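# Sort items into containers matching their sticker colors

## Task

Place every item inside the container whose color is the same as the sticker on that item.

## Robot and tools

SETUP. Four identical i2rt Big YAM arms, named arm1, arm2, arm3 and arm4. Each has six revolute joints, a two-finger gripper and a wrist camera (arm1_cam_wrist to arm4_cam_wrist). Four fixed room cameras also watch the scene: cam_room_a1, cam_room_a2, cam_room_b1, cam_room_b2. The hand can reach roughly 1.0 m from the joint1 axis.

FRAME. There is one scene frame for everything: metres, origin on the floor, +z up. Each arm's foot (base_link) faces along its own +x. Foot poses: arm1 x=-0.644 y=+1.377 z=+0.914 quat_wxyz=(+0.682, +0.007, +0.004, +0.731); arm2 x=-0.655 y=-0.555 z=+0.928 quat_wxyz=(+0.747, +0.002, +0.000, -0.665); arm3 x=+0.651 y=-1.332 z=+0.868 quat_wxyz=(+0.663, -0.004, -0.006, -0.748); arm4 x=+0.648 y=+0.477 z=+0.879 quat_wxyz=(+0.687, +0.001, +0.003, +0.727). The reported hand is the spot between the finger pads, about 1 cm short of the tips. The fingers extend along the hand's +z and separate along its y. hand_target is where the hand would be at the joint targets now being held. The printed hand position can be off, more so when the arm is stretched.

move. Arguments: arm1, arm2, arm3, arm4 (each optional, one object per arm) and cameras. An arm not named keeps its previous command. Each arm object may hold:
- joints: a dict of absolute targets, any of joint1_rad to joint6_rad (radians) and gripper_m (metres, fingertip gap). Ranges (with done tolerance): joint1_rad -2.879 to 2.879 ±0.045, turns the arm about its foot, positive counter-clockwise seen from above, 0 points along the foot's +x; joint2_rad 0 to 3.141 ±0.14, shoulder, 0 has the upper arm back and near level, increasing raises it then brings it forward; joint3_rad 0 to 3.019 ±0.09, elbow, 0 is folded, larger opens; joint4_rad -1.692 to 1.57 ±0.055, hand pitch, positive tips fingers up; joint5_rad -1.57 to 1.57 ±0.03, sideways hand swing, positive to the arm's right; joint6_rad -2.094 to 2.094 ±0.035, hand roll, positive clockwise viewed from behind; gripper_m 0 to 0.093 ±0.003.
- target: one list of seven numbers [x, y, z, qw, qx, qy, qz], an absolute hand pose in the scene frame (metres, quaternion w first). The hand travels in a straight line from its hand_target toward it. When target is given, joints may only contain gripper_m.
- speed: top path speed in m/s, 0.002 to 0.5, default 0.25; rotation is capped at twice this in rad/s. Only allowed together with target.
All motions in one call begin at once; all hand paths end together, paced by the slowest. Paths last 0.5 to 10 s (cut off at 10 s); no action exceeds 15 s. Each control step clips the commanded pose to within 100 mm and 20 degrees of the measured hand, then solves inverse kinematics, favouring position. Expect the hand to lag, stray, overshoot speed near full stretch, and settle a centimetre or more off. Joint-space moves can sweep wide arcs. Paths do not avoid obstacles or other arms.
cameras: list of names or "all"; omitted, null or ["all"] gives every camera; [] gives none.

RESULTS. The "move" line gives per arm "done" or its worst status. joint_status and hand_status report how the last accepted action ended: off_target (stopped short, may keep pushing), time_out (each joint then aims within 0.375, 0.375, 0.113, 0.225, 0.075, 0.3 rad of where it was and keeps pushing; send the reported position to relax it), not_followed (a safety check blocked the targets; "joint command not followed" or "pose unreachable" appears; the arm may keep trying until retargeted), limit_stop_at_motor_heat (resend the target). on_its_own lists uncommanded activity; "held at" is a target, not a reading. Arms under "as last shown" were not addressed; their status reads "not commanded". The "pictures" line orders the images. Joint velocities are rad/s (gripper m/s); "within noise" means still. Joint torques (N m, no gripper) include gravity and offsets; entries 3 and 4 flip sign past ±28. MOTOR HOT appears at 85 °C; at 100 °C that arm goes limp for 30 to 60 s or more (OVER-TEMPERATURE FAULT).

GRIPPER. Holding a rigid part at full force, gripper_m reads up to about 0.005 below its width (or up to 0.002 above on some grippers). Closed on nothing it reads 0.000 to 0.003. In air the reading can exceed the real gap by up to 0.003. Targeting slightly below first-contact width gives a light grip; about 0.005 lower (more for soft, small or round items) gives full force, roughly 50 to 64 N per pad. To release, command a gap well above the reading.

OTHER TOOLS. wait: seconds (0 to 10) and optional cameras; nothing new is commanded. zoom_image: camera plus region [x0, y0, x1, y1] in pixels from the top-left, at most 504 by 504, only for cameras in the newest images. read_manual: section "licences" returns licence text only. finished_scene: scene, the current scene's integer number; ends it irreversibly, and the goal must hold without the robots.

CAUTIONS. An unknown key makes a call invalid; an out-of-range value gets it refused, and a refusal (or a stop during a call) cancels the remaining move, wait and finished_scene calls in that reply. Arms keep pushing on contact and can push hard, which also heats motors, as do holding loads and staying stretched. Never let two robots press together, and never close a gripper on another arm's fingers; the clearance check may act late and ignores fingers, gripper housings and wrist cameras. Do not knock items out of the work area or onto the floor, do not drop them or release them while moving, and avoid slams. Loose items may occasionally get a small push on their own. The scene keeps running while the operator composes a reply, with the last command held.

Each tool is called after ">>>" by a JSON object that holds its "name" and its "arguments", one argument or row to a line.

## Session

>>> {"name": "move", "arguments": {
  "arm1": {"joints": {"joint1_rad": 1.499, "joint2_rad": 1.119, "joint3_rad": 1.228, "joint4_rad": -1.009, "joint5_rad": 0, "joint6_rad": 0}},
  "arm2": {"joints": {"joint1_rad": -1.69, "joint2_rad": 1.119, "joint3_rad": 1.228, "joint4_rad": -1.009, "joint5_rad": 0, "joint6_rad": 0}},
  "arm3": {"joints": {"joint1_rad": 1.69, "joint2_rad": 1.119, "joint3_rad": 1.228, "joint4_rad": -1.009, "joint5_rad": 0, "joint6_rad": 0}},
  "arm4": {"joints": {"joint1_rad": -1.626, "joint2_rad": 1.119, "joint3_rad": 1.228, "joint4_rad": -1.009, "joint5_rad": 0, "joint6_rad": 0}}
}}

Scene clock: 1.93 s.
Joint torques (N m): arm1=[-1.61 -7.06 13.26 1.84 0.07 -0.02] | arm2=[0.85 -10.46 13.61 2.18 -0.06 0.2] | arm3=[1.55 -8 12 1.17 0.12 -0.11] | arm4=[1.32 -9.47 12.01 1.37 0.07 -0.08]
Motor temperatures (°C): arm1=[21 24 28 23 21 21 21] | arm2=[23 24 27 22 22 20 23] | arm3=[24 23 24 23 24 23 23] | arm4=[22 22 25 22 24 21 24]
Heat: arm1: hottest joint3_rad 28 °C; arm2: hottest joint3_rad 27 °C; arm3: hottest joint1_rad 24 °C; arm4: hottest joint3_rad 25 °C.
move: arm1 done; arm2 done; arm3 done; arm4 done
Joint velocities: within noise
arm1.joint_positions: joint1_rad=+1.499 joint2_rad=+1.134 joint3_rad=+1.210 joint4_rad=-1.022 joint5_rad=-0.002 joint6_rad=+0.007 gripper_m=+0.09399
arm1.joint_status: all done
arm1.hand: x=-1.0864 y=+1.3779 z=+1.2531 quat_wxyz=(+0.000, +0.949, -0.004, -0.315) (m; scene frame)
arm1.hand_target: x=-1.0884 y=+1.3782 z=+1.2708 quat_wxyz=(-0.002, +0.942, -0.001, -0.336) (m; scene frame)
arm1.hand_status: not commanded
arm2.joint_positions: joint1_rad=-1.693 joint2_rad=+1.128 joint3_rad=+1.204 joint4_rad=-1.014 joint5_rad=+0.001 joint6_rad=-0.014 gripper_m=+0.09398
arm2.joint_status: all done
arm2.hand: x=-1.1030 y=-0.5534 z=+1.2595 quat_wxyz=(+0.005, -0.951, -0.004, +0.310) (m; scene frame)
arm2.hand_target: x=-1.1059 y=-0.5549 z=+1.2771 quat_wxyz=(+0.002, -0.945, +0.001, +0.328) (m; scene frame)
arm2.hand_status: not commanded
arm3.joint_positions: joint1_rad=+1.685 joint2_rad=+1.111 joint3_rad=+1.199 joint4_rad=-1.007 joint5_rad=-0.002 joint6_rad=+0.007 gripper_m=+0.09398
arm3.joint_status: all done
arm3.hand: x=+1.0948 y=-1.3301 z=+1.2063 quat_wxyz=(-0.321, -0.004, -0.947, +0.006) (m; scene frame)
arm3.hand_target: x=+1.1008 y=-1.3280 z=+1.2178 quat_wxyz=(-0.330, +0.001, -0.944, +0.007) (m; scene frame)
arm3.hand_status: not commanded
arm4.joint_positions: joint1_rad=-1.630 joint2_rad=+1.126 joint3_rad=+1.187 joint4_rad=-1.019 joint5_rad=+0.001 joint6_rad=+0.014 gripper_m=+0.09398
arm4.joint_status: all done
arm4.hand: x=+1.0924 y=+0.4765 z=+1.2007 quat_wxyz=(-0.299, -0.008, -0.954, +0.000) (m; scene frame)
arm4.hand_target: x=+1.0997 y=+0.4787 z=+1.2266 quat_wxyz=(-0.327, +0.001, -0.945, +0.001) (m; scene frame)
arm4.hand_status: not commanded
pictures: arm1_cam_wrist, arm2_cam_wrist, arm3_cam_wrist, arm4_cam_wrist, cam_room_a1, cam_room_a2, cam_room_b1, cam_room_b2
Images, in order (width x height): arm1_cam_wrist 672x504, arm2_cam_wrist 672x504, arm3_cam_wrist 672x504, arm4_cam_wrist 672x504, cam_room_a1 672x504, cam_room_a2 672x504, cam_room_b1 672x504, cam_room_b2 672x504.

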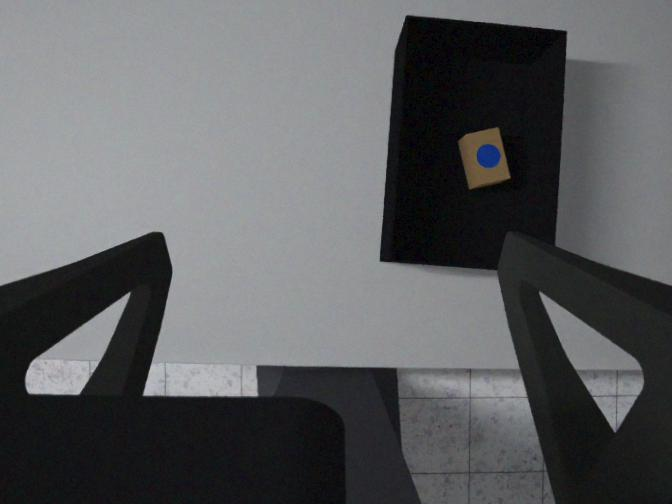

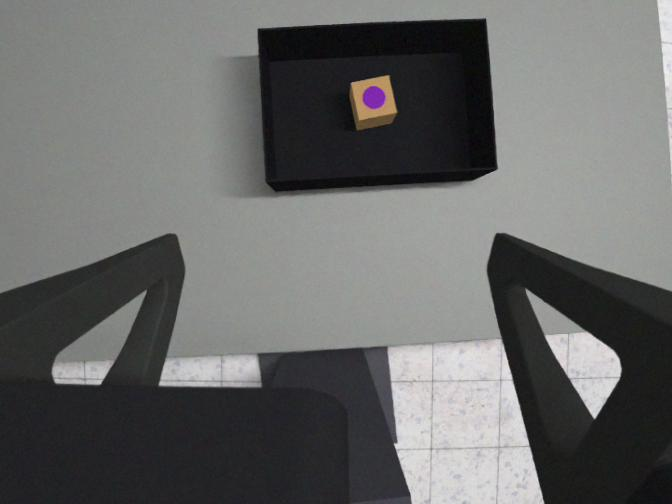

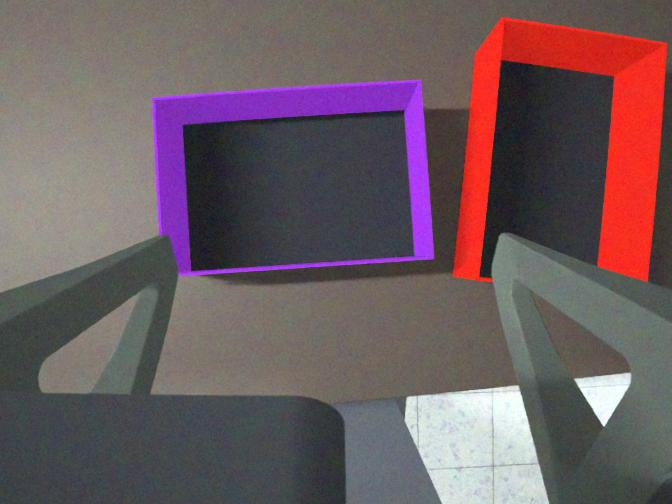

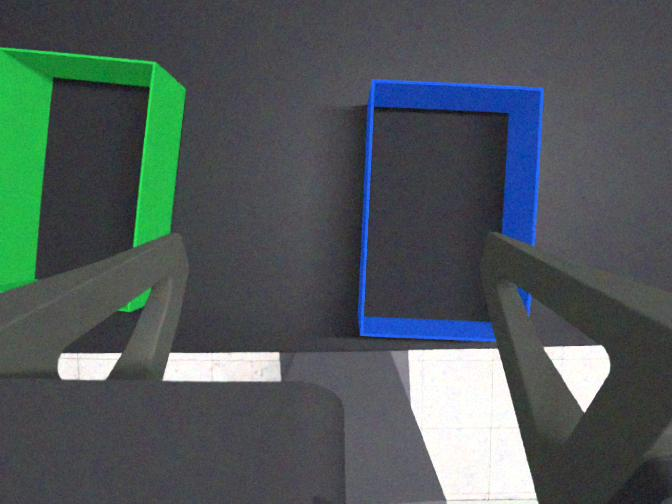

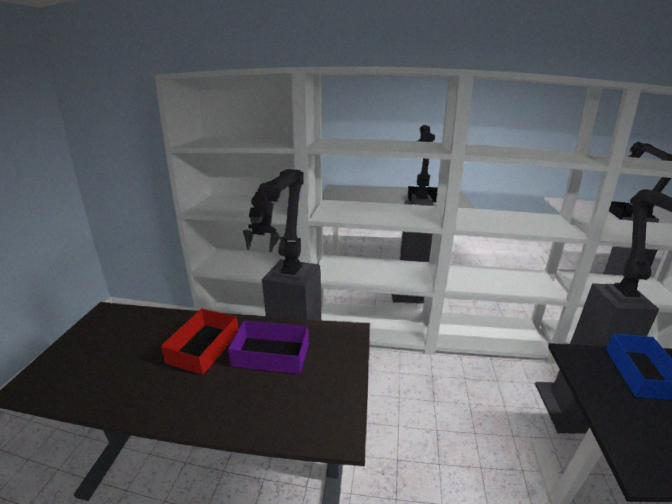

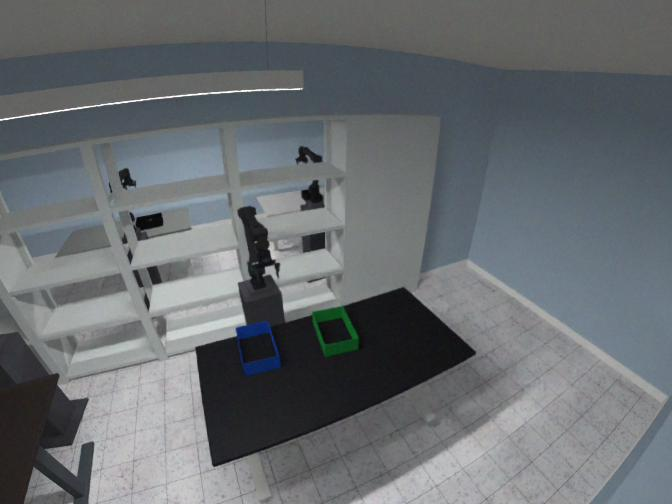

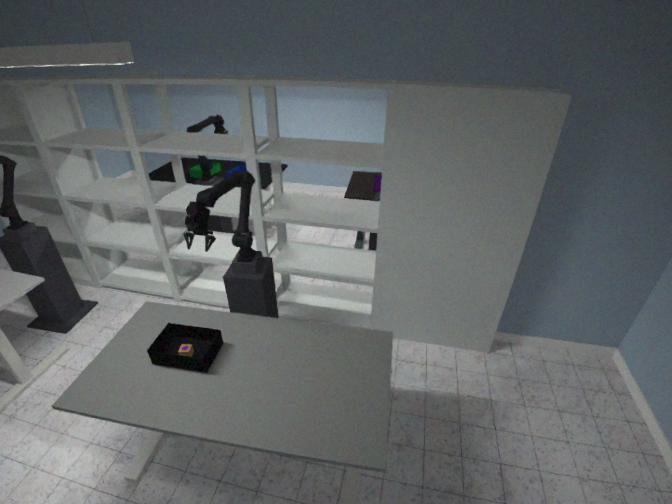

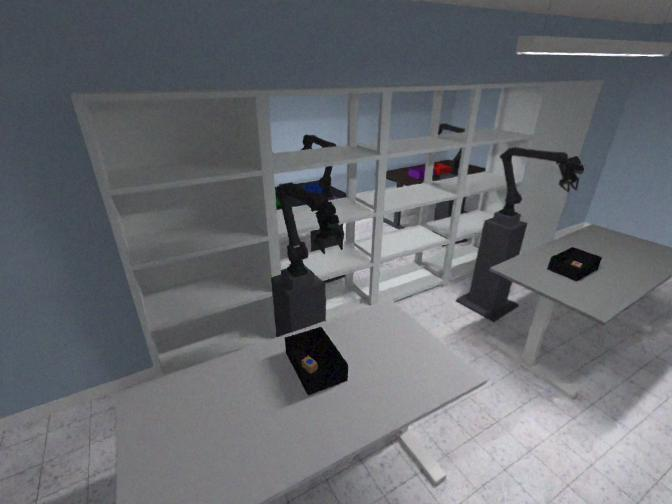

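>>> {"name": "move", "arguments": {
  "arm1": {"target": [-1.238, 1.603, 0.925, -0.0273, -0.9685, -0.1232, 0.2147], "speed": 0.3},
  "arm2": {"target": [-1.307, -0.487, 0.925, -0.0198, -0.9722, -0.0893, 0.2155], "speed": 0.3},
  "arm3": {"joints": {"joint1_rad": -1.986, "joint2_rad": 0.835, "joint3_rad": 0.808, "joint4_rad": -1.125, "joint5_rad": 0, "joint6_rad": 0}},
  "arm4": {"joints": {"joint1_rad": 0.876, "joint2_rad": 0.836, "joint3_rad": 0.779, "joint4_rad": -1.095, "joint5_rad": 0, "joint6_rad": 0}},
  "cameras": ["arm1_cam_wrist", "arm2_cam_wrist"]
}}

Scene clock: 19.13 s.
Joint torques (N m): arm1=[-1.49 -16.26 13.6 0.9 -0.25 -0.07] | arm2=[0.09 -19.84 13.22 1.92 -0.33 -0.08] | arm3=[0.56 -4.01 9.2 0.62 -0.05 -0.11] | arm4=[0.97 -3.31 9.55 0.42 0.11 -0.06]
Motor temperatures (°C): arm1=[21 24 31 23 21 21 21] | arm2=[23 25 30 22 22 20 23] | arm3=[24 23 26 23 24 23 23] | arm4=[22 22 28 22 24 21 24]
Heat: arm1: hottest joint3_rad 31 °C; arm2: hottest joint3_rad 30 °C; arm3: hottest joint3_rad 26 °C; arm4: hottest joint3_rad 28 °C.
move: arm1 off_target; arm2 off_target; arm3 done; arm4 done
Joint velocities: within noise
arm1.joint_positions: joint1_rad=+1.071 joint2_rad=+2.005 joint3_rad=+1.341 joint4_rad=-0.638 joint5_rad=-0.265 joint6_rad=-0.632 gripper_m=+0.09399
arm1.joint_status: not commanded
arm1.hand: x=-1.2141 y=+1.5907 z=+0.9022 quat_wxyz=(+0.043, +0.974, +0.117, -0.188) (m; scene frame)
arm1.hand_target: x=-1.2366 y=+1.6024 z=+0.9258 quat_wxyz=(+0.027, +0.969, +0.123, -0.215) (m; scene frame)
arm1.hand_status: off_target (0.035 m and 3.7 deg from the pose sent, 0.426 m and 19.0 deg at the start)
arm2.joint_positions: joint1_rad=-1.820 joint2_rad=+1.996 joint3_rad=+1.337 joint4_rad=-0.541 joint5_rad=-0.133 joint6_rad=-0.278 gripper_m=+0.09398
arm2.joint_status: not commanded
arm2.hand: x=-1.2827 y=-0.4944 z=+0.9128 quat_wxyz=(-0.025, -0.977, -0.084, +0.192) (m; scene frame)
arm2.hand_target: x=-1.3056 y=-0.4869 z=+0.9256 quat_wxyz=(-0.019, -0.972, -0.089, +0.216) (m; scene frame)
arm2.hand_status: off_target (0.028 m and 2.9 deg from the pose sent, 0.397 m and 15.0 deg at the start)
arm3.joint_positions: joint1_rad=-1.977 joint2_rad=+0.837 joint3_rad=+0.808 joint4_rad=-1.120 joint5_rad=+0.002 joint6_rad=+0.005 gripper_m=+0.09403
arm3.joint_status: all done
arm3.hand: x=+0.3906 y=-1.1765 z=+1.0872 quat_wxyz=(+0.049, -0.944, +0.258, +0.200) (m; scene frame)
arm3.hand_target: x=+0.3931 y=-1.1751 z=+1.0870 quat_wxyz=(+0.049, -0.944, +0.260, +0.198) (m; scene frame)
arm3.hand_status: not commanded
arm4.joint_positions: joint1_rad=+0.875 joint2_rad=+0.834 joint3_rad=+0.769 joint4_rad=-1.087 joint5_rad=-0.001 joint6_rad=+0.012 gripper_m=+0.09402
arm4.joint_status: all done
arm4.hand: x=+0.4091 y=+0.6567 z=+1.0871 quat_wxyz=(-0.061, +0.926, -0.313, -0.200) (m; scene frame)
arm4.hand_target: x=+0.4085 y=+0.6570 z=+1.0902 quat_wxyz=(-0.063, +0.928, -0.308, -0.199) (m; scene frame)
arm4.hand_status: not commanded
pictures: arm1_cam_wrist, arm2_cam_wrist
Images, in order (width x height): arm1_cam_wrist 672x504, arm2_cam_wrist 672x504.

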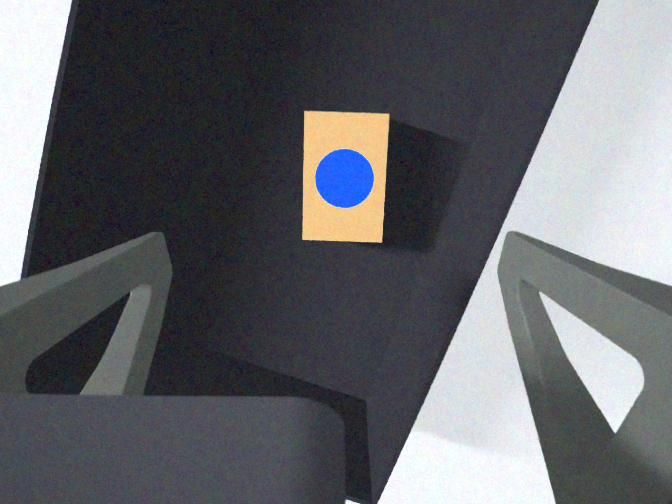

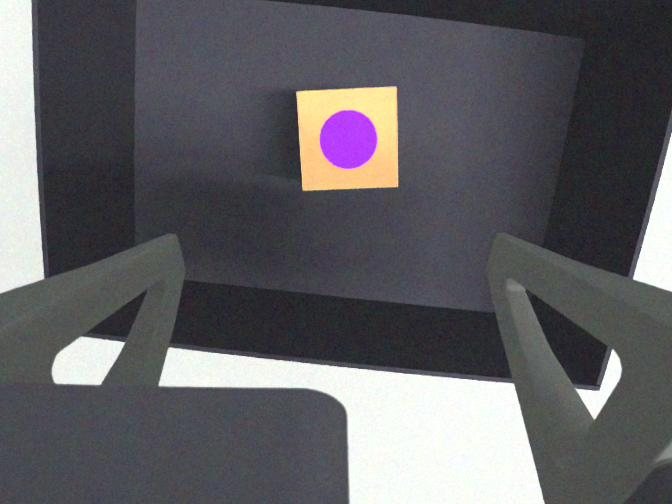

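>>> {"name": "move", "arguments": {
  "arm1": {"target": [-1.252, 1.605, 0.757, -0.0273, -0.9685, -0.1232, 0.2147], "speed": 0.2},
  "arm2": {"target": [-1.334, -0.483, 0.748, -0.0198, -0.9722, -0.0893, 0.2155], "speed": 0.2},
  "cameras": ["arm1_cam_wrist", "arm2_cam_wrist"]
}}

>>> {"name": "move", "arguments": {
  "arm1": {"joints": {"gripper_m": 0.034}},
  "arm2": {"joints": {"gripper_m": 0.045}},
  "cameras": ["arm1_cam_wrist", "arm2_cam_wrist"]
}}

Scene clock: 30.33 s.
Joint torques (N m): arm1=[-1.9 -17.96 10.32 1.46 -0.15 0.01] | arm2=[0.21 -21.66 10.71 2.18 -0.32 -0.07] | arm3=[0.67 -4.13 9.21 0.57 -0.06 -0.1] | arm4=[0.91 -3.25 9.61 0.34 0.14 -0.09]
Motor temperatures (°C): arm1=[21 24 32 23 21 21 21] | arm2=[23 25 32 22 22 20 23] | arm3=[24 23 27 23 24 23 23] | arm4=[22 22 30 22 24 21 24]
Heat: arm1: hottest joint3_rad 32 °C; arm2: hottest joint3_rad 32 °C; arm3: hottest joint3_rad 27 °C; arm4: hottest joint3_rad 30 °C.
move: arm1 off_target; arm2 off_target
Joint velocities: within noise
arm1.joint_positions: joint1_rad=+1.080 joint2_rad=+2.322 joint3_rad=+1.381 joint4_rad=-0.350 joint5_rad=-0.267 joint6_rad=-0.633 gripper_m=+0.09399
arm1.joint_status: not commanded
arm1.hand: x=-1.2316 y=+1.5912 z=+0.7455 quat_wxyz=(+0.042, +0.973, +0.123, -0.193) (m; scene frame)
arm1.hand_target: x=-1.2511 y=+1.6046 z=+0.7579 quat_wxyz=(+0.027, +0.968, +0.123, -0.215) (m; scene frame)
arm1.hand_status: off_target (0.027 m and 3.0 deg from the pose sent, 0.151 m and 3.7 deg at the start)
arm2.joint_positions: joint1_rad=-1.820 joint2_rad=+2.359 joint3_rad=+1.446 joint4_rad=-0.277 joint5_rad=-0.133 joint6_rad=-0.278 gripper_m=+0.09398
arm2.joint_status: not commanded
arm2.hand: x=-1.3145 y=-0.4896 z=+0.7471 quat_wxyz=(-0.024, -0.976, -0.084, +0.197) (m; scene frame)
arm2.hand_target: x=-1.3331 y=-0.4829 z=+0.7488 quat_wxyz=(-0.019, -0.972, -0.089, +0.216) (m; scene frame)
arm2.hand_status: off_target (0.021 m and 2.3 deg from the pose sent, 0.173 m and 2.9 deg at the start)
arm3, arm4: as last shown
pictures: arm1_cam_wrist, arm2_cam_wrist
Images, in order (width x height): arm1_cam_wrist 672x504, arm2_cam_wrist 672x504.

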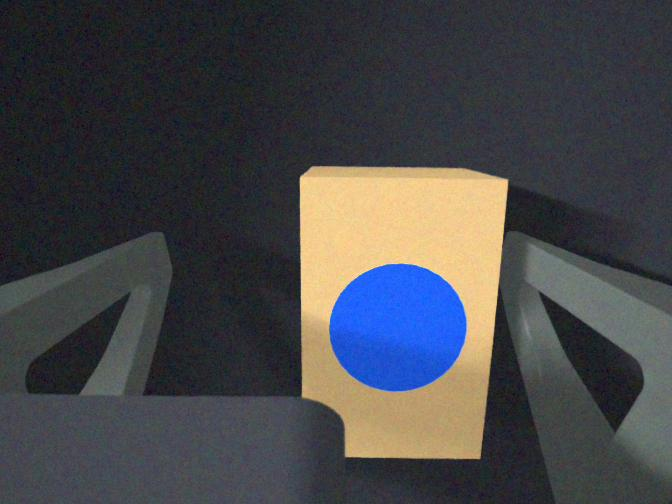

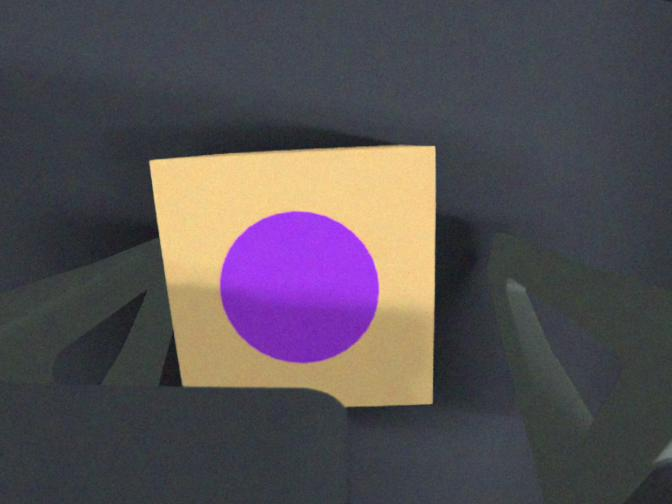

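Scene clock: 30.97 s.
Joint torques (N m): arm1=[-2.32 -17.96 10.18 1.36 -0.13 0] | arm2=[0.09 -21.71 10.66 2.17 -0.25 -0.06] | arm3=[0.73 -4.13 9.16 0.61 -0.05 -0.1] | arm4=[0.91 -3.72 9.51 0.42 0.11 -0.07]
Motor temperatures (°C): arm1=[21 24 32 23 21 21 21] | arm2=[23 25 32 22 22 20 23] | arm3=[24 23 27 23 24 23 23] | arm4=[22 22 31 22 24 21 24]
Heat: arm1: hottest joint3_rad 32 °C; arm2: hottest joint3_rad 32 °C; arm3: hottest joint3_rad 27 °C; arm4: hottest joint3_rad 31 °C.
move: arm1 off_target; arm2 off_target
Joint velocities: within noise
arm1.joint_positions: joint1_rad=+1.080 joint2_rad=+2.322 joint3_rad=+1.382 joint4_rad=-0.349 joint5_rad=-0.266 joint6_rad=-0.633 gripper_m=+0.04432
arm1.joint_status: gripper_m off_target (ended at +0.04435, target +0.03400)
arm1.hand: x=-1.2318 y=+1.5914 z=+0.7456 quat_wxyz=(+0.041, +0.973, +0.123, -0.193) (m; scene frame)
arm1.hand_target: x=-1.2511 y=+1.6047 z=+0.7579 quat_wxyz=(+0.027, +0.969, +0.123, -0.215) (m; scene frame)
arm1.hand_status: not commanded
arm2.joint_positions: joint1_rad=-1.820 joint2_rad=+2.359 joint3_rad=+1.447 joint4_rad=-0.277 joint5_rad=-0.135 joint6_rad=-0.280 gripper_m=+0.05294
arm2.joint_status: gripper_m off_target (ended at +0.05297, target +0.04500)
arm2.hand: x=-1.3150 y=-0.4897 z=+0.7474 quat_wxyz=(-0.024, -0.976, -0.085, +0.198) (m; scene frame)
arm2.hand_target: x=-1.3331 y=-0.4829 z=+0.7488 quat_wxyz=(-0.019, -0.972, -0.089, +0.216) (m; scene frame)
arm2.hand_status: not commanded
arm3, arm4: as last shown
pictures: arm1_cam_wrist, arm2_cam_wrist
Images, in order (width x height): arm1_cam_wrist 672x504, arm2_cam_wrist 672x504.

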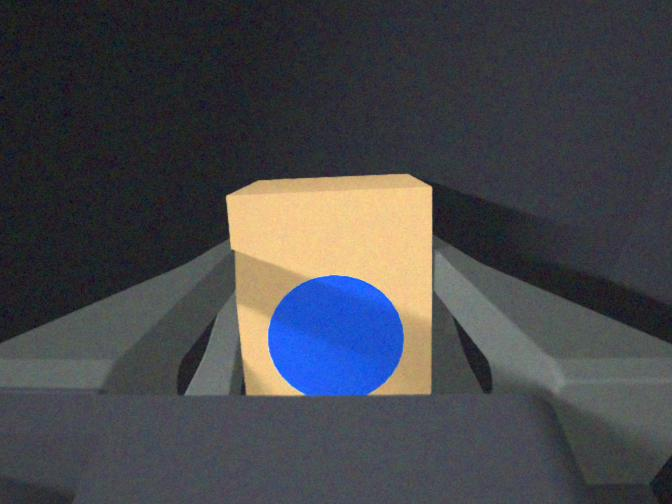

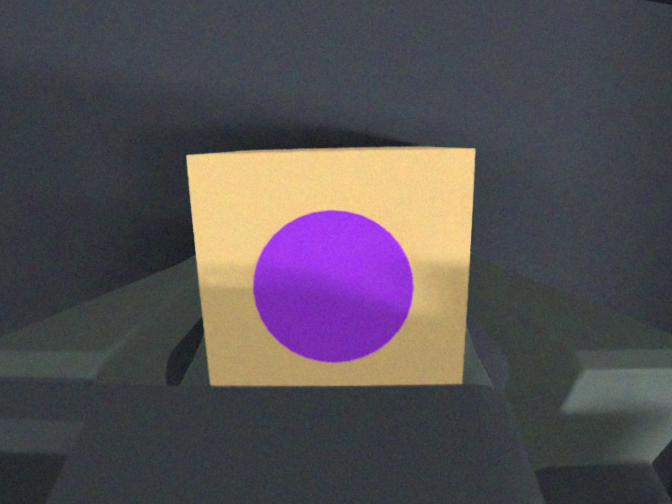

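>>> {"name": "move", "arguments": {
  "arm1": {"target": [-1.240, 1.600, 0.957, -0.0273, -0.9685, -0.1232, 0.2147], "speed": 0.35},
  "arm2": {"target": [-1.320, -0.484, 0.95, -0.0198, -0.9722, -0.0893, 0.2155], "speed": 0.35},
  "cameras": ["arm1_cam_wrist", "arm2_cam_wrist"]
}}

>>> {"name": "move", "arguments": {
  "arm1": {"joints": {"joint1_rad": -2.25, "joint2_rad": 0.848, "joint3_rad": 0.693, "joint4_rad": -0.997, "joint5_rad": 0, "joint6_rad": 0}},
  "arm2": {"joints": {"joint1_rad": 0.926, "joint2_rad": 0.857, "joint3_rad": 0.66, "joint4_rad": -0.955, "joint5_rad": 0, "joint6_rad": 0}},
  "cameras": ["arm1_cam_wrist", "arm2_cam_wrist"]
}}

>>> {"name": "move", "arguments": {
  "arm1": {"target": [0.0164, 0.918, 1.085, 0.1984, 0.2925, 0.9333, -0.0622], "speed": 0.3},
  "arm2": {"target": [0.0134, -0.947, 1.08, 0.2006, 0.2565, 0.9439, -0.0545], "speed": 0.3},
  "cameras": ["arm1_cam_wrist", "arm2_cam_wrist", "cam_room_a1"]
}}

Scene clock: 45.63 s.
Joint torques (N m): arm1=[-2.32 -14.86 13.01 0.62 -0.15 0.04] | arm2=[0.15 -19.49 11.28 1.1 -0.31 -0.08] | arm3=[0.67 -4.13 9.18 0.54 -0.07 -0.1] | arm4=[1.08 -3.72 9.63 0.44 0.13 -0.09]
Motor temperatures (°C): arm1=[21 25 32 23 21 21 22] | arm2=[23 26 32 22 22 20 23] | arm3=[24 23 28 23 24 23 23] | arm4=[22 22 33 22 24 21 24]
Heat: arm1: hottest joint3_rad 32 °C; arm2: hottest joint3_rad 32 °C; arm3: hottest joint3_rad 28 °C; arm4: hottest joint3_rad 33 °C.
move: arm1 off_target; arm2 off_target
Joint velocities: within noise
arm1.joint_positions: joint1_rad=+1.080 joint2_rad=+1.950 joint3_rad=+1.386 joint4_rad=-0.692 joint5_rad=-0.265 joint6_rad=-0.633 gripper_m=+0.04431
arm1.joint_status: not commanded
arm1.hand: x=-1.2291 y=+1.5912 z=+0.9487 quat_wxyz=(+0.032, +0.970, +0.125, -0.208) (m; scene frame)
arm1.hand_target: x=-1.2395 y=+1.5998 z=+0.9570 quat_wxyz=(+0.027, +0.968, +0.123, -0.215) (m; scene frame)
arm1.hand_status: off_target (0.016 m and 1.0 deg from the pose sent, 0.212 m and 3.0 deg at the start)
arm2.joint_positions: joint1_rad=-1.820 joint2_rad=+1.982 joint3_rad=+1.440 joint4_rad=-0.592 joint5_rad=-0.135 joint6_rad=-0.280 gripper_m=+0.05294
arm2.joint_status: not commanded
arm2.hand: x=-1.3181 y=-0.4899 z=+0.9590 quat_wxyz=(-0.019, -0.971, -0.086, +0.224) (m; scene frame)
arm2.hand_target: x=-1.3198 y=-0.4841 z=+0.9501 quat_wxyz=(-0.020, -0.972, -0.089, +0.216) (m; scene frame)
arm2.hand_status: off_target (0.011 m and 1.0 deg from the pose sent, 0.203 m and 2.2 deg at the start)
arm3, arm4: as last shown
pictures: arm1_cam_wrist, arm2_cam_wrist
Images, in order (width x height): arm1_cam_wrist 672x504, arm2_cam_wrist 672x504.

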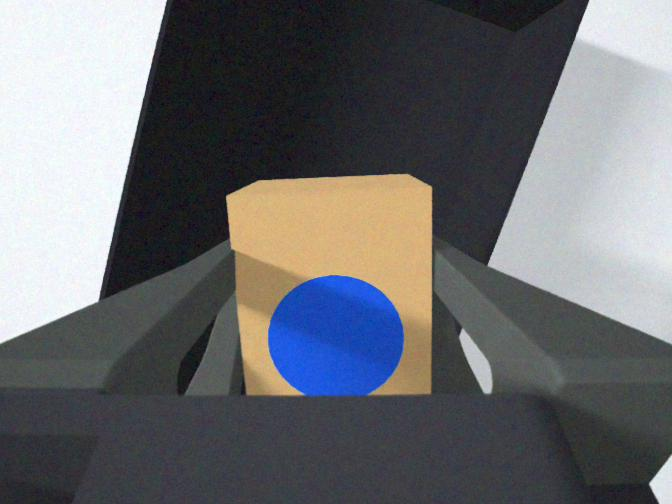

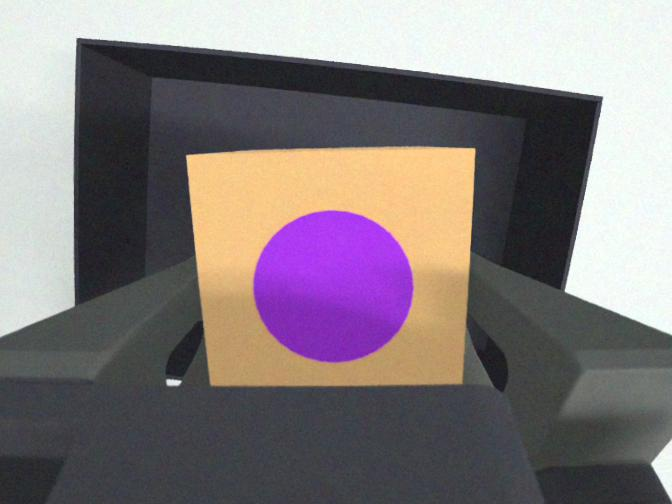

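Scene clock: 48.07 s.
Joint torques (N m): arm1=[-1.9 -2.14 11.25 0.75 -0.06 0.11] | arm2=[0.91 -5.19 10.18 1.1 0.15 0.21] | arm3=[0.73 -4.19 9.21 0.59 -0.07 -0.09] | arm4=[0.56 -3.43 9.46 0.34 0.13 -0.05]
Motor temperatures (°C): arm1=[21 25 32 23 21 21 22] | arm2=[23 26 32 22 22 20 23] | arm3=[24 23 28 23 24 23 23] | arm4=[22 22 33 22 24 21 24]
Heat: arm1: hottest joint3_rad 32 °C; arm2: hottest joint3_rad 32 °C; arm3: hottest joint3_rad 28 °C; arm4: hottest joint3_rad 33 °C.
move: arm1 done; arm2 done
Joint velocities: within noise
arm1.joint_positions: joint1_rad=-2.246 joint2_rad=+0.856 joint3_rad=+0.691 joint4_rad=-0.987 joint5_rad=+0.002 joint6_rad=-0.007 gripper_m=+0.04431
arm1.joint_status: all done
arm1.hand: x=-0.3935 y=+1.2043 z=+1.0836 quat_wxyz=(-0.190, -0.289, -0.936, +0.065) (m; scene frame)
arm1.hand_target: x=-0.3959 y=+1.2047 z=+1.0855 quat_wxyz=(-0.190, -0.294, -0.935, +0.064) (m; scene frame)
arm1.hand_status: not commanded
arm2.joint_positions: joint1_rad=+0.923 joint2_rad=+0.861 joint3_rad=+0.672 joint4_rad=-0.943 joint5_rad=-0.004 joint6_rad=-0.015 gripper_m=+0.05287
arm2.joint_status: all done
arm2.hand: x=-0.3913 y=-0.7106 z=+1.0956 quat_wxyz=(-0.210, -0.249, -0.944, +0.055) (m; scene frame)
arm2.hand_target: x=-0.3966 y=-0.7071 z=+1.0900 quat_wxyz=(-0.201, -0.255, -0.944, +0.052) (m; scene frame)
arm2.hand_status: not commanded
arm3, arm4: as last shown
pictures: arm1_cam_wrist, arm2_cam_wrist
Images, in order (width x height): arm1_cam_wrist 672x504, arm2_cam_wrist 672x504.

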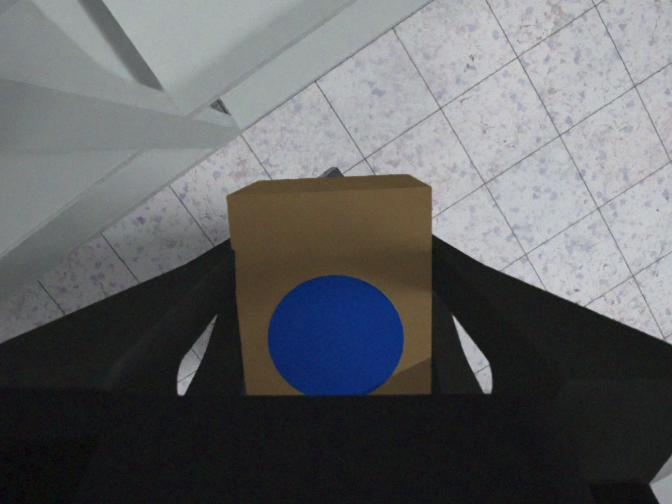

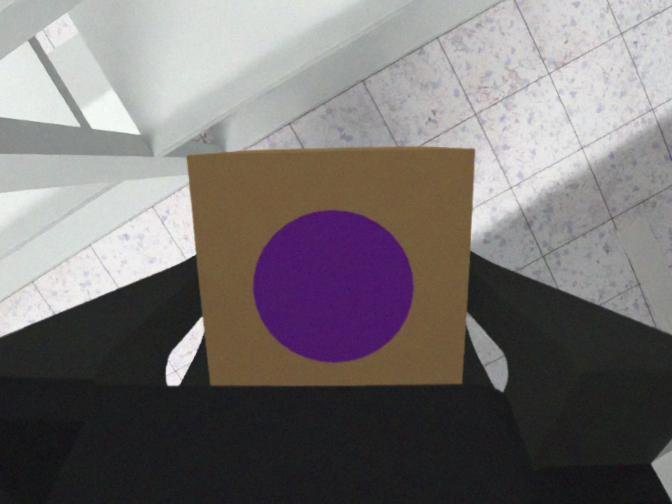

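Scene clock: 50.77 s.
Joint torques (N m): arm1=[-2.67 -21.89 17.4 0.54 -0.05 0.1] | arm2=[1.03 -23.53 16.79 1.01 0.13 0.22] | arm3=[0.79 -4.25 9.21 0.59 -0.06 -0.1] | arm4=[0.73 -3.78 9.72 0.36 0.11 -0.08]
Motor temperatures (°C): arm1=[21 25 32 23 21 21 22] | arm2=[23 26 33 22 22 20 24] | arm3=[24 23 28 23 24 23 23] | arm4=[22 22 33 22 24 21 24]
Heat: arm1: hottest joint3_rad 32 °C; arm2: hottest joint3_rad 33 °C; arm3: hottest joint3_rad 28 °C; arm4: hottest joint3_rad 33 °C.
move: arm1 off_target; arm2 off_target
Joint velocities: within noise
arm1.joint_positions: joint1_rad=-2.246 joint2_rad=+2.256 joint3_rad=+2.261 joint4_rad=-1.194 joint5_rad=-0.006 joint6_rad=-0.007 gripper_m=+0.04430
arm1.joint_status: not commanded
arm1.hand: x=+0.0060 y=+0.9286 z=+1.0569 quat_wxyz=(-0.174, -0.289, -0.940, +0.056) (m; scene frame)
arm1.hand_target: x=+0.0148 y=+0.9190 z=+1.0853 quat_wxyz=(-0.199, -0.292, -0.933, +0.062) (m; scene frame)
arm1.hand_status: off_target (0.032 m and 3.0 deg from the pose sent, 0.500 m and 1.1 deg at the start)
arm2.joint_positions: joint1_rad=+0.923 joint2_rad=+2.150 joint3_rad=+2.032 joint4_rad=-1.065 joint5_rad=+0.001 joint6_rad=-0.014 gripper_m=+0.05287
arm2.joint_status: not commanded
arm2.hand: x=-0.0016 y=-0.9400 z=+1.0658 quat_wxyz=(-0.186, -0.251, -0.949, +0.050) (m; scene frame)
arm2.hand_target: x=+0.0123 y=-0.9462 z=+1.0800 quat_wxyz=(-0.202, -0.256, -0.944, +0.055) (m; scene frame)
arm2.hand_status: off_target (0.022 m and 1.9 deg from the pose sent, 0.469 m and 1.4 deg at the start)
arm3, arm4: as last shown
pictures: arm1_cam_wrist, arm2_cam_wrist, cam_room_a1
Images, in order (width x height): arm1_cam_wrist 672x504, arm2_cam_wrist 672x504, cam_room_a1 672x504.

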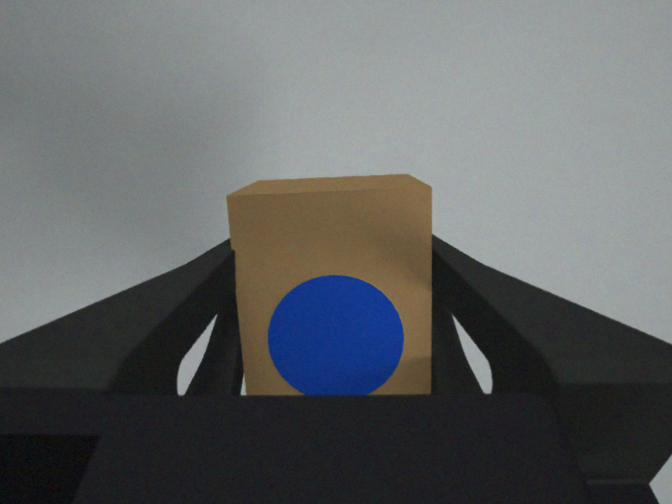

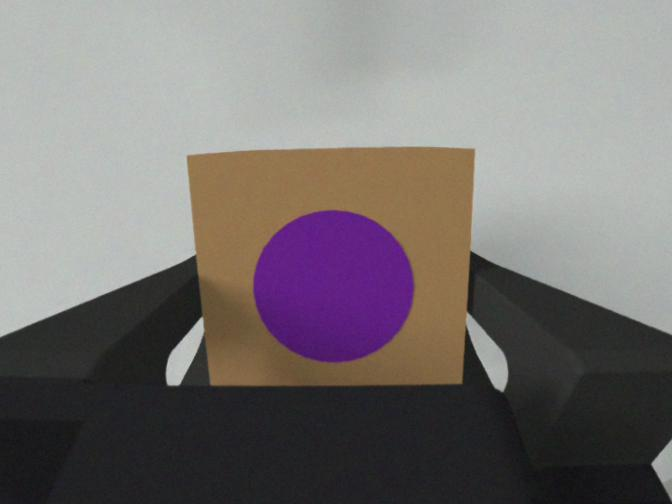

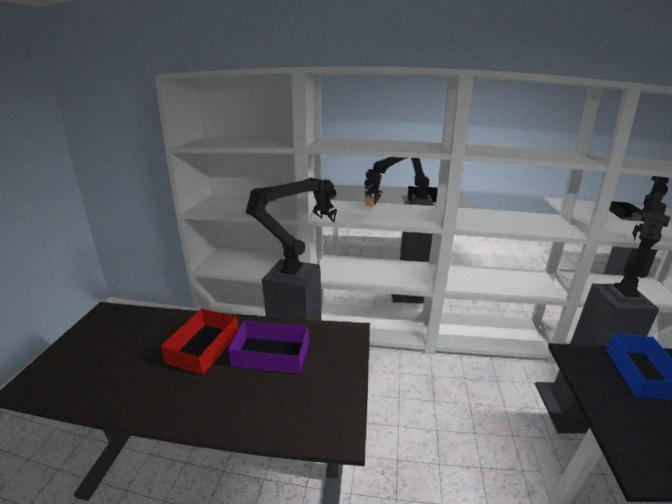

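>>> {"name": "move", "arguments": {
  "arm1": {"target": [0.0164, 0.918, 0.992, 0.1984, 0.2925, 0.9333, -0.0622], "speed": 0.1},
  "arm2": {"target": [0.0134, -0.947, 0.996, 0.2006, 0.2565, 0.9439, -0.0545], "speed": 0.1},
  "cameras": ["cam_room_a1", "cam_room_a2"]
}}

Scene clock: 55.10 s.
Joint torques (N m): arm1=[-2.49 -20.31 9.92 2.03 0.01 0.14] | arm2=[1.08 -23.36 10.55 2.32 0.1 0.18] | arm3=[0.73 -4.13 9.22 0.58 -0.07 -0.1] | arm4=[0.79 -3.37 9.52 0.4 0.11 -0.09]
Motor temperatures (°C): arm1=[21 26 33 23 21 21 22] | arm2=[23 26 34 22 22 20 24] | arm3=[24 23 29 23 24 23 23] | arm4=[22 22 34 22 24 21 24]
Heat: arm1: hottest joint3_rad 33 °C; arm2: hottest joint3_rad 34 °C; arm3: hottest joint3_rad 29 °C; arm4: hottest joint3_rad 34 °C.
move: arm1 off_target; arm2 off_target
Joint velocities: within noise
arm1.joint_positions: joint1_rad=-2.246 joint2_rad=+2.262 joint3_rad=+2.147 joint4_rad=-1.006 joint5_rad=-0.007 joint6_rad=-0.006 gripper_m=+0.04428
arm1.joint_status: not commanded
arm1.hand: x=+0.0172 y=+0.9207 z=+1.0157 quat_wxyz=(-0.206, -0.287, -0.933, +0.065) (m; scene frame)
arm1.hand_target: x=+0.0157 y=+0.9183 z=+0.9923 quat_wxyz=(-0.198, -0.293, -0.933, +0.062) (m; scene frame)
arm1.hand_status: off_target (0.024 m and 1.1 deg from the pose sent, 0.066 m and 3.1 deg at the start)
arm2.joint_positions: joint1_rad=+0.923 joint2_rad=+2.192 joint3_rad=+1.967 joint4_rad=-0.910 joint5_rad=+0.002 joint6_rad=-0.012 gripper_m=+0.05287
arm2.joint_status: not commanded
arm2.hand: x=+0.0116 y=-0.9478 z=+1.0191 quat_wxyz=(-0.209, -0.251, -0.943, +0.057) (m; scene frame)
arm2.hand_target: x=+0.0128 y=-0.9465 z=+0.9964 quat_wxyz=(-0.201, -0.256, -0.944, +0.055) (m; scene frame)
arm2.hand_status: off_target (0.023 m and 1.2 deg from the pose sent, 0.072 m and 1.9 deg at the start)
arm3, arm4: as last shown
pictures: cam_room_a1, cam_room_a2
Images, in order (width x height): cam_room_a1 672x504, cam_room_a2 672x504.

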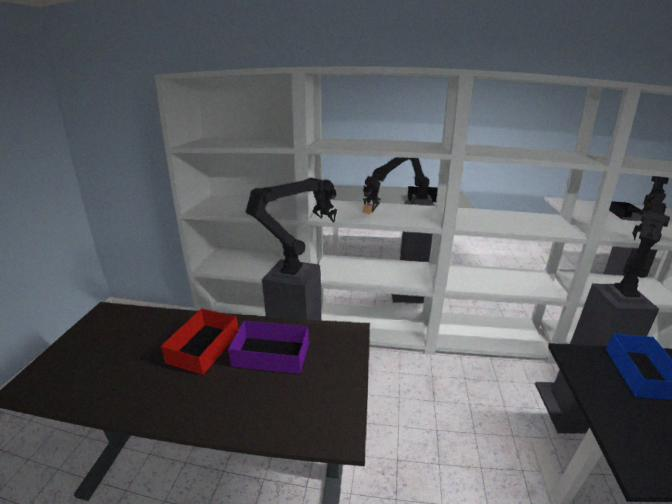

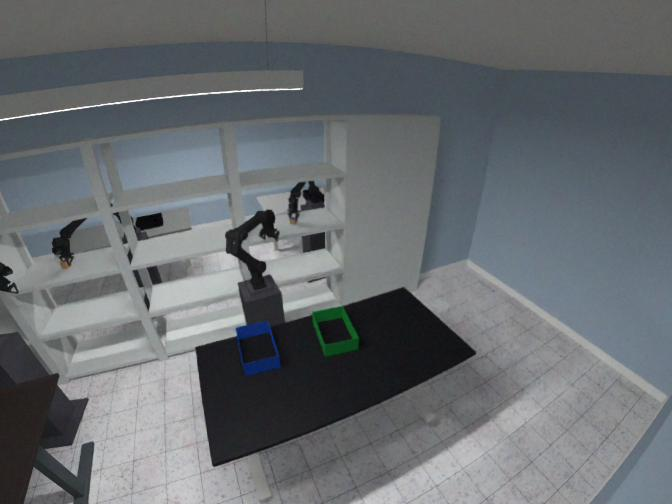

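>>> {"name": "move", "arguments": {
  "arm1": {"joints": {"gripper_m": 0.085}},
  "arm2": {"joints": {"gripper_m": 0.09}},
  "cameras": ["arm1_cam_wrist", "arm2_cam_wrist"]
}}

>>> {"name": "move", "arguments": {
  "arm1": {"target": [-0.396, 1.205, 1.11, 0.1984, 0.2925, 0.9333, -0.0622], "speed": 0.4},
  "arm2": {"target": [-0.396, -0.707, 1.11, 0.2006, 0.2565, 0.9439, -0.0545], "speed": 0.4},
  "cameras": ["cam_room_a2"]
}}

>>> {"name": "move", "arguments": {
  "arm3": {"target": [0.007, -0.945, 1.09, 0.058, -0.9406, 0.2617, 0.2085], "speed": 0.35},
  "arm4": {"target": [-0.002, 0.958, 1.09, 0.068, -0.9269, 0.3066, 0.2055], "speed": 0.35},
  "cameras": ["arm3_cam_wrist", "arm4_cam_wrist"]
}}

Scene clock: 70.63 s.
Joint torques (N m): arm1=[-2.43 -20.42 11.14 1.54 0.06 0.13] | arm2=[1.08 -23.3 10.5 2.33 0.09 0.19] | arm3=[0.56 -4.01 9.22 0.58 -0.06 -0.1] | arm4=[0.85 -3.6 9.62 0.39 0.12 -0.08]
Motor temperatures (°C): arm1=[21 26 34 23 21 21 22] | arm2=[23 27 33 22 22 20 24] | arm3=[24 23 29 23 24 23 23] | arm4=[22 22 35 22 24 21 24]
Heat: arm1: hottest joint3_rad 34 °C; arm2: hottest joint3_rad 33 °C; arm3: hottest joint3_rad 29 °C; arm4: hottest joint3_rad 35 °C.
move: arm1 done; arm2 done
Joint velocities: within noise
arm1.joint_positions: joint1_rad=-2.246 joint2_rad=+2.270 joint3_rad=+2.132 joint4_rad=-0.999 joint5_rad=-0.008 joint6_rad=-0.005 gripper_m=+0.08496
arm1.joint_status: all done
arm1.hand: x=+0.0150 y=+0.9223 z=+1.0035 quat_wxyz=(-0.199, -0.288, -0.935, +0.062) (m; scene frame)
arm1.hand_target: x=+0.0157 y=+0.9183 z=+0.9923 quat_wxyz=(-0.198, -0.293, -0.933, +0.062) (m; scene frame)
arm1.hand_status: not commanded
arm2.joint_positions: joint1_rad=+0.923 joint2_rad=+2.192 joint3_rad=+1.967 joint4_rad=-0.910 joint5_rad=+0.002 joint6_rad=-0.011 gripper_m=+0.08993
arm2.joint_status: all done
arm2.hand: x=+0.0116 y=-0.9478 z=+1.0191 quat_wxyz=(-0.209, -0.251, -0.943, +0.057) (m; scene frame)
arm2.hand_target: x=+0.0128 y=-0.9465 z=+0.9964 quat_wxyz=(-0.201, -0.256, -0.944, +0.054) (m; scene frame)
arm2.hand_status: not commanded
arm3, arm4: as last shown
pictures: arm1_cam_wrist, arm2_cam_wrist
Images, in order (width x height): arm1_cam_wrist 672x504, arm2_cam_wrist 672x504.

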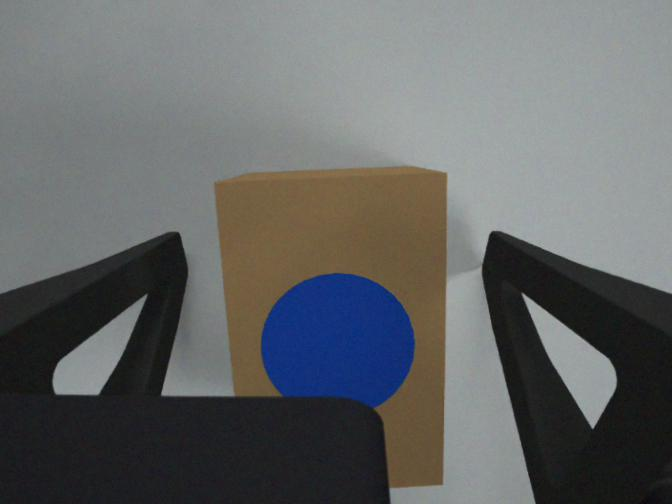

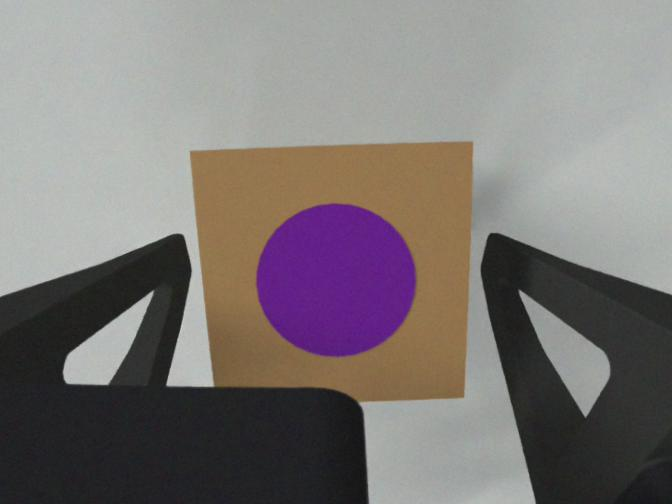

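Scene clock: 72.73 s.
Joint torques (N m): arm1=[-3.02 -0.79 11.49 0.57 -0.02 -0.05] | arm2=[1.44 -3.31 10.15 1.11 0.16 0.19] | arm3=[0.56 -4.13 9.24 0.59 -0.06 -0.11] | arm4=[0.91 -3.31 9.61 0.43 0.1 -0.09]
Motor temperatures (°C): arm1=[21 26 34 23 21 21 22] | arm2=[23 27 33 22 22 20 24] | arm3=[24 23 29 23 24 23 23] | arm4=[22 22 35 22 24 21 24]
Heat: arm1: hottest joint3_rad 34 °C; arm2: hottest joint3_rad 33 °C; arm3: hottest joint3_rad 29 °C; arm4: hottest joint3_rad 35 °C.
move: arm1 done; arm2 off_target
Joint velocities: within noise
arm1.joint_positions: joint1_rad=-2.246 joint2_rad=+0.819 joint3_rad=+0.740 joint4_rad=-1.044 joint5_rad=-0.008 joint6_rad=+0.004 gripper_m=+0.08496
arm1.joint_status: not commanded
arm1.hand: x=-0.3935 y=+1.2066 z=+1.1117 quat_wxyz=(-0.206, -0.292, -0.932, +0.063) (m; scene frame)
arm1.hand_target: x=-0.3961 y=+1.2050 z=+1.1100 quat_wxyz=(-0.198, -0.293, -0.933, +0.062) (m; scene frame)
arm1.hand_status: done (0.003 m and 0.9 deg from the pose sent, 0.510 m and 0.5 deg at the start)
arm2.joint_positions: joint1_rad=+0.923 joint2_rad=+0.834 joint3_rad=+0.722 joint4_rad=-1.000 joint5_rad=+0.003 joint6_rad=-0.007 gripper_m=+0.08994
arm2.joint_status: not commanded
arm2.hand: x=-0.3919 y=-0.7117 z=+1.1218 quat_wxyz=(-0.219, -0.253, -0.940, +0.060) (m; scene frame)
arm2.hand_target: x=-0.3962 y=-0.7069 z=+1.1102 quat_wxyz=(-0.201, -0.256, -0.944, +0.055) (m; scene frame)
arm2.hand_status: off_target (0.013 m and 2.3 deg from the pose sent, 0.482 m and 1.2 deg at the start)
arm3.joint_positions: joint1_rad=-1.977 joint2_rad=+0.837 joint3_rad=+0.808 joint4_rad=-1.120 joint5_rad=+0.002 joint6_rad=+0.005 gripper_m=+0.09403
arm3.joint_status: not commanded
arm3.hand: x=+0.3906 y=-1.1765 z=+1.0872 quat_wxyz=(+0.049, -0.944, +0.258, +0.200) (m; scene frame)
arm3.hand_target: x=+0.3931 y=-1.1751 z=+1.0870 quat_wxyz=(+0.049, -0.944, +0.260, +0.198) (m; scene frame)
arm3.hand_status: not commanded
arm4.joint_positions: joint1_rad=+0.875 joint2_rad=+0.834 joint3_rad=+0.769 joint4_rad=-1.087 joint5_rad=-0.001 joint6_rad=+0.012 gripper_m=+0.09402
arm4.joint_status: not commanded
arm4.hand: x=+0.4091 y=+0.6567 z=+1.0871 quat_wxyz=(-0.061, +0.926, -0.313, -0.200) (m; scene frame)
arm4.hand_target: x=+0.4085 y=+0.6570 z=+1.0902 quat_wxyz=(-0.063, +0.928, -0.308, -0.199) (m; scene frame)
arm4.hand_status: not commanded
pictures: cam_room_a2
Images, in order (width x height): cam_room_a2 672x504.

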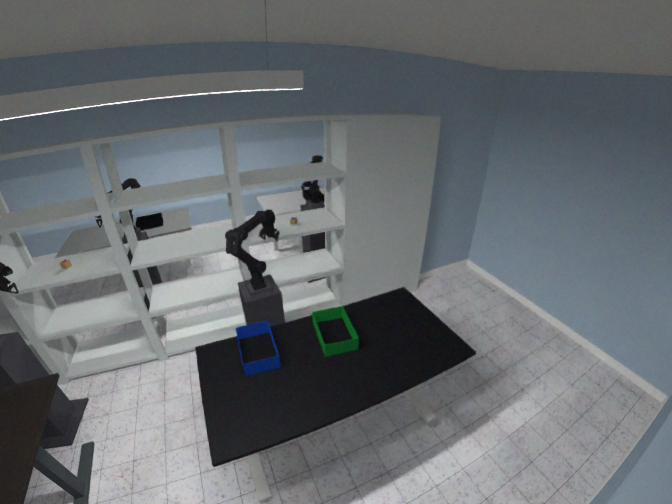

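Scene clock: 75.23 s.
Joint torques (N m): arm1=[-2.32 -0.97 11.36 0.39 -0.03 -0.06] | arm2=[1.38 -3.37 10.17 1.09 0.15 0.19] | arm3=[1.03 -24.41 13.91 0.42 0.13 -0.06] | arm4=[1.67 -25.52 12.51 0.51 0.22 -0.05]
Motor temperatures (°C): arm1=[21 26 34 23 21 21 22] | arm2=[23 27 32 22 22 20 24] | arm3=[24 23 29 23 24 23 23] | arm4=[22 22 36 22 24 21 24]
Heat: arm1: hottest joint3_rad 34 °C; arm2: hottest joint3_rad 32 °C; arm3: hottest joint3_rad 29 °C; arm4: hottest joint3_rad 36 °C.
move: arm3 off_target; arm4 off_target
Joint velocities: within noise
arm1, arm2: as last shown
arm1.joint_positions: joint1_rad=-2.246 joint2_rad=+0.819 joint3_rad=+0.740 joint4_rad=-1.044 joint5_rad=-0.008 joint6_rad=+0.003 gripper_m=+0.08496
arm1.hand: x=-0.3935 y=+1.2066 z=+1.1117 quat_wxyz=(-0.206, -0.291, -0.932, +0.063) (m; scene frame)
arm2.hand_target: x=-0.3961 y=-0.7070 z=+1.1102 quat_wxyz=(-0.201, -0.256, -0.944, +0.055) (m; scene frame)
arm3.joint_positions: joint1_rad=-1.977 joint2_rad=+2.058 joint3_rad=+2.055 joint4_rad=-1.165 joint5_rad=+0.012 joint6_rad=+0.005 gripper_m=+0.09403
arm3.joint_status: not commanded
arm3.hand: x=+0.0145 y=-0.9562 z=+1.0673 quat_wxyz=(+0.051, -0.946, +0.260, +0.189) (m; scene frame)
arm3.hand_target: x=+0.0080 y=-0.9457 z=+1.0901 quat_wxyz=(+0.058, -0.940, +0.262, +0.209) (m; scene frame)
arm3.hand_status: off_target (0.026 m and 2.5 deg from the pose sent, 0.448 m and 1.5 deg at the start)
arm4.joint_positions: joint1_rad=+0.875 joint2_rad=+2.291 joint3_rad=+2.446 joint4_rad=-1.306 joint5_rad=+0.004 joint6_rad=+0.012 gripper_m=+0.09402
arm4.joint_status: not commanded
arm4.hand: x=+0.0073 y=+0.9564 z=+1.0850 quat_wxyz=(-0.064, +0.926, -0.314, -0.199) (m; scene frame)
arm4.hand_target: x=-0.0016 y=+0.9575 z=+1.0901 quat_wxyz=(-0.068, +0.927, -0.307, -0.207) (m; scene frame)
arm4.hand_status: off_target (0.011 m and 1.2 deg from the pose sent, 0.510 m and 1.2 deg at the start)
pictures: arm3_cam_wrist, arm4_cam_wrist
Images, in order (width x height): arm3_cam_wrist 672x504, arm4_cam_wrist 672x504.

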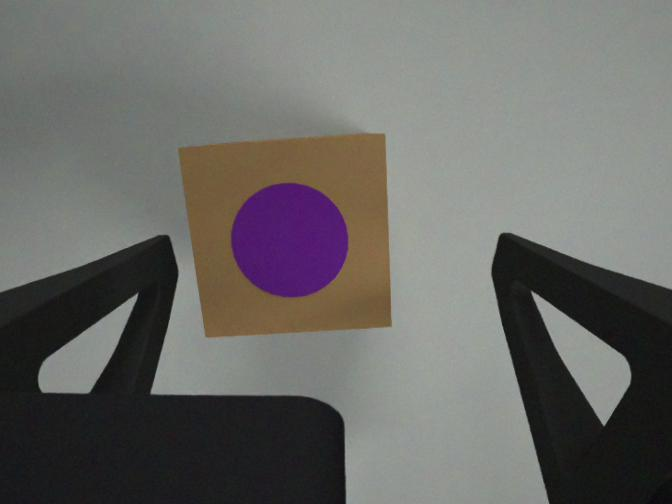

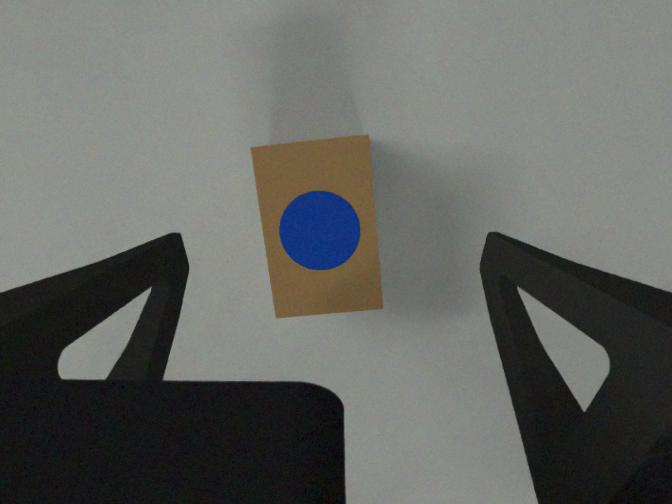

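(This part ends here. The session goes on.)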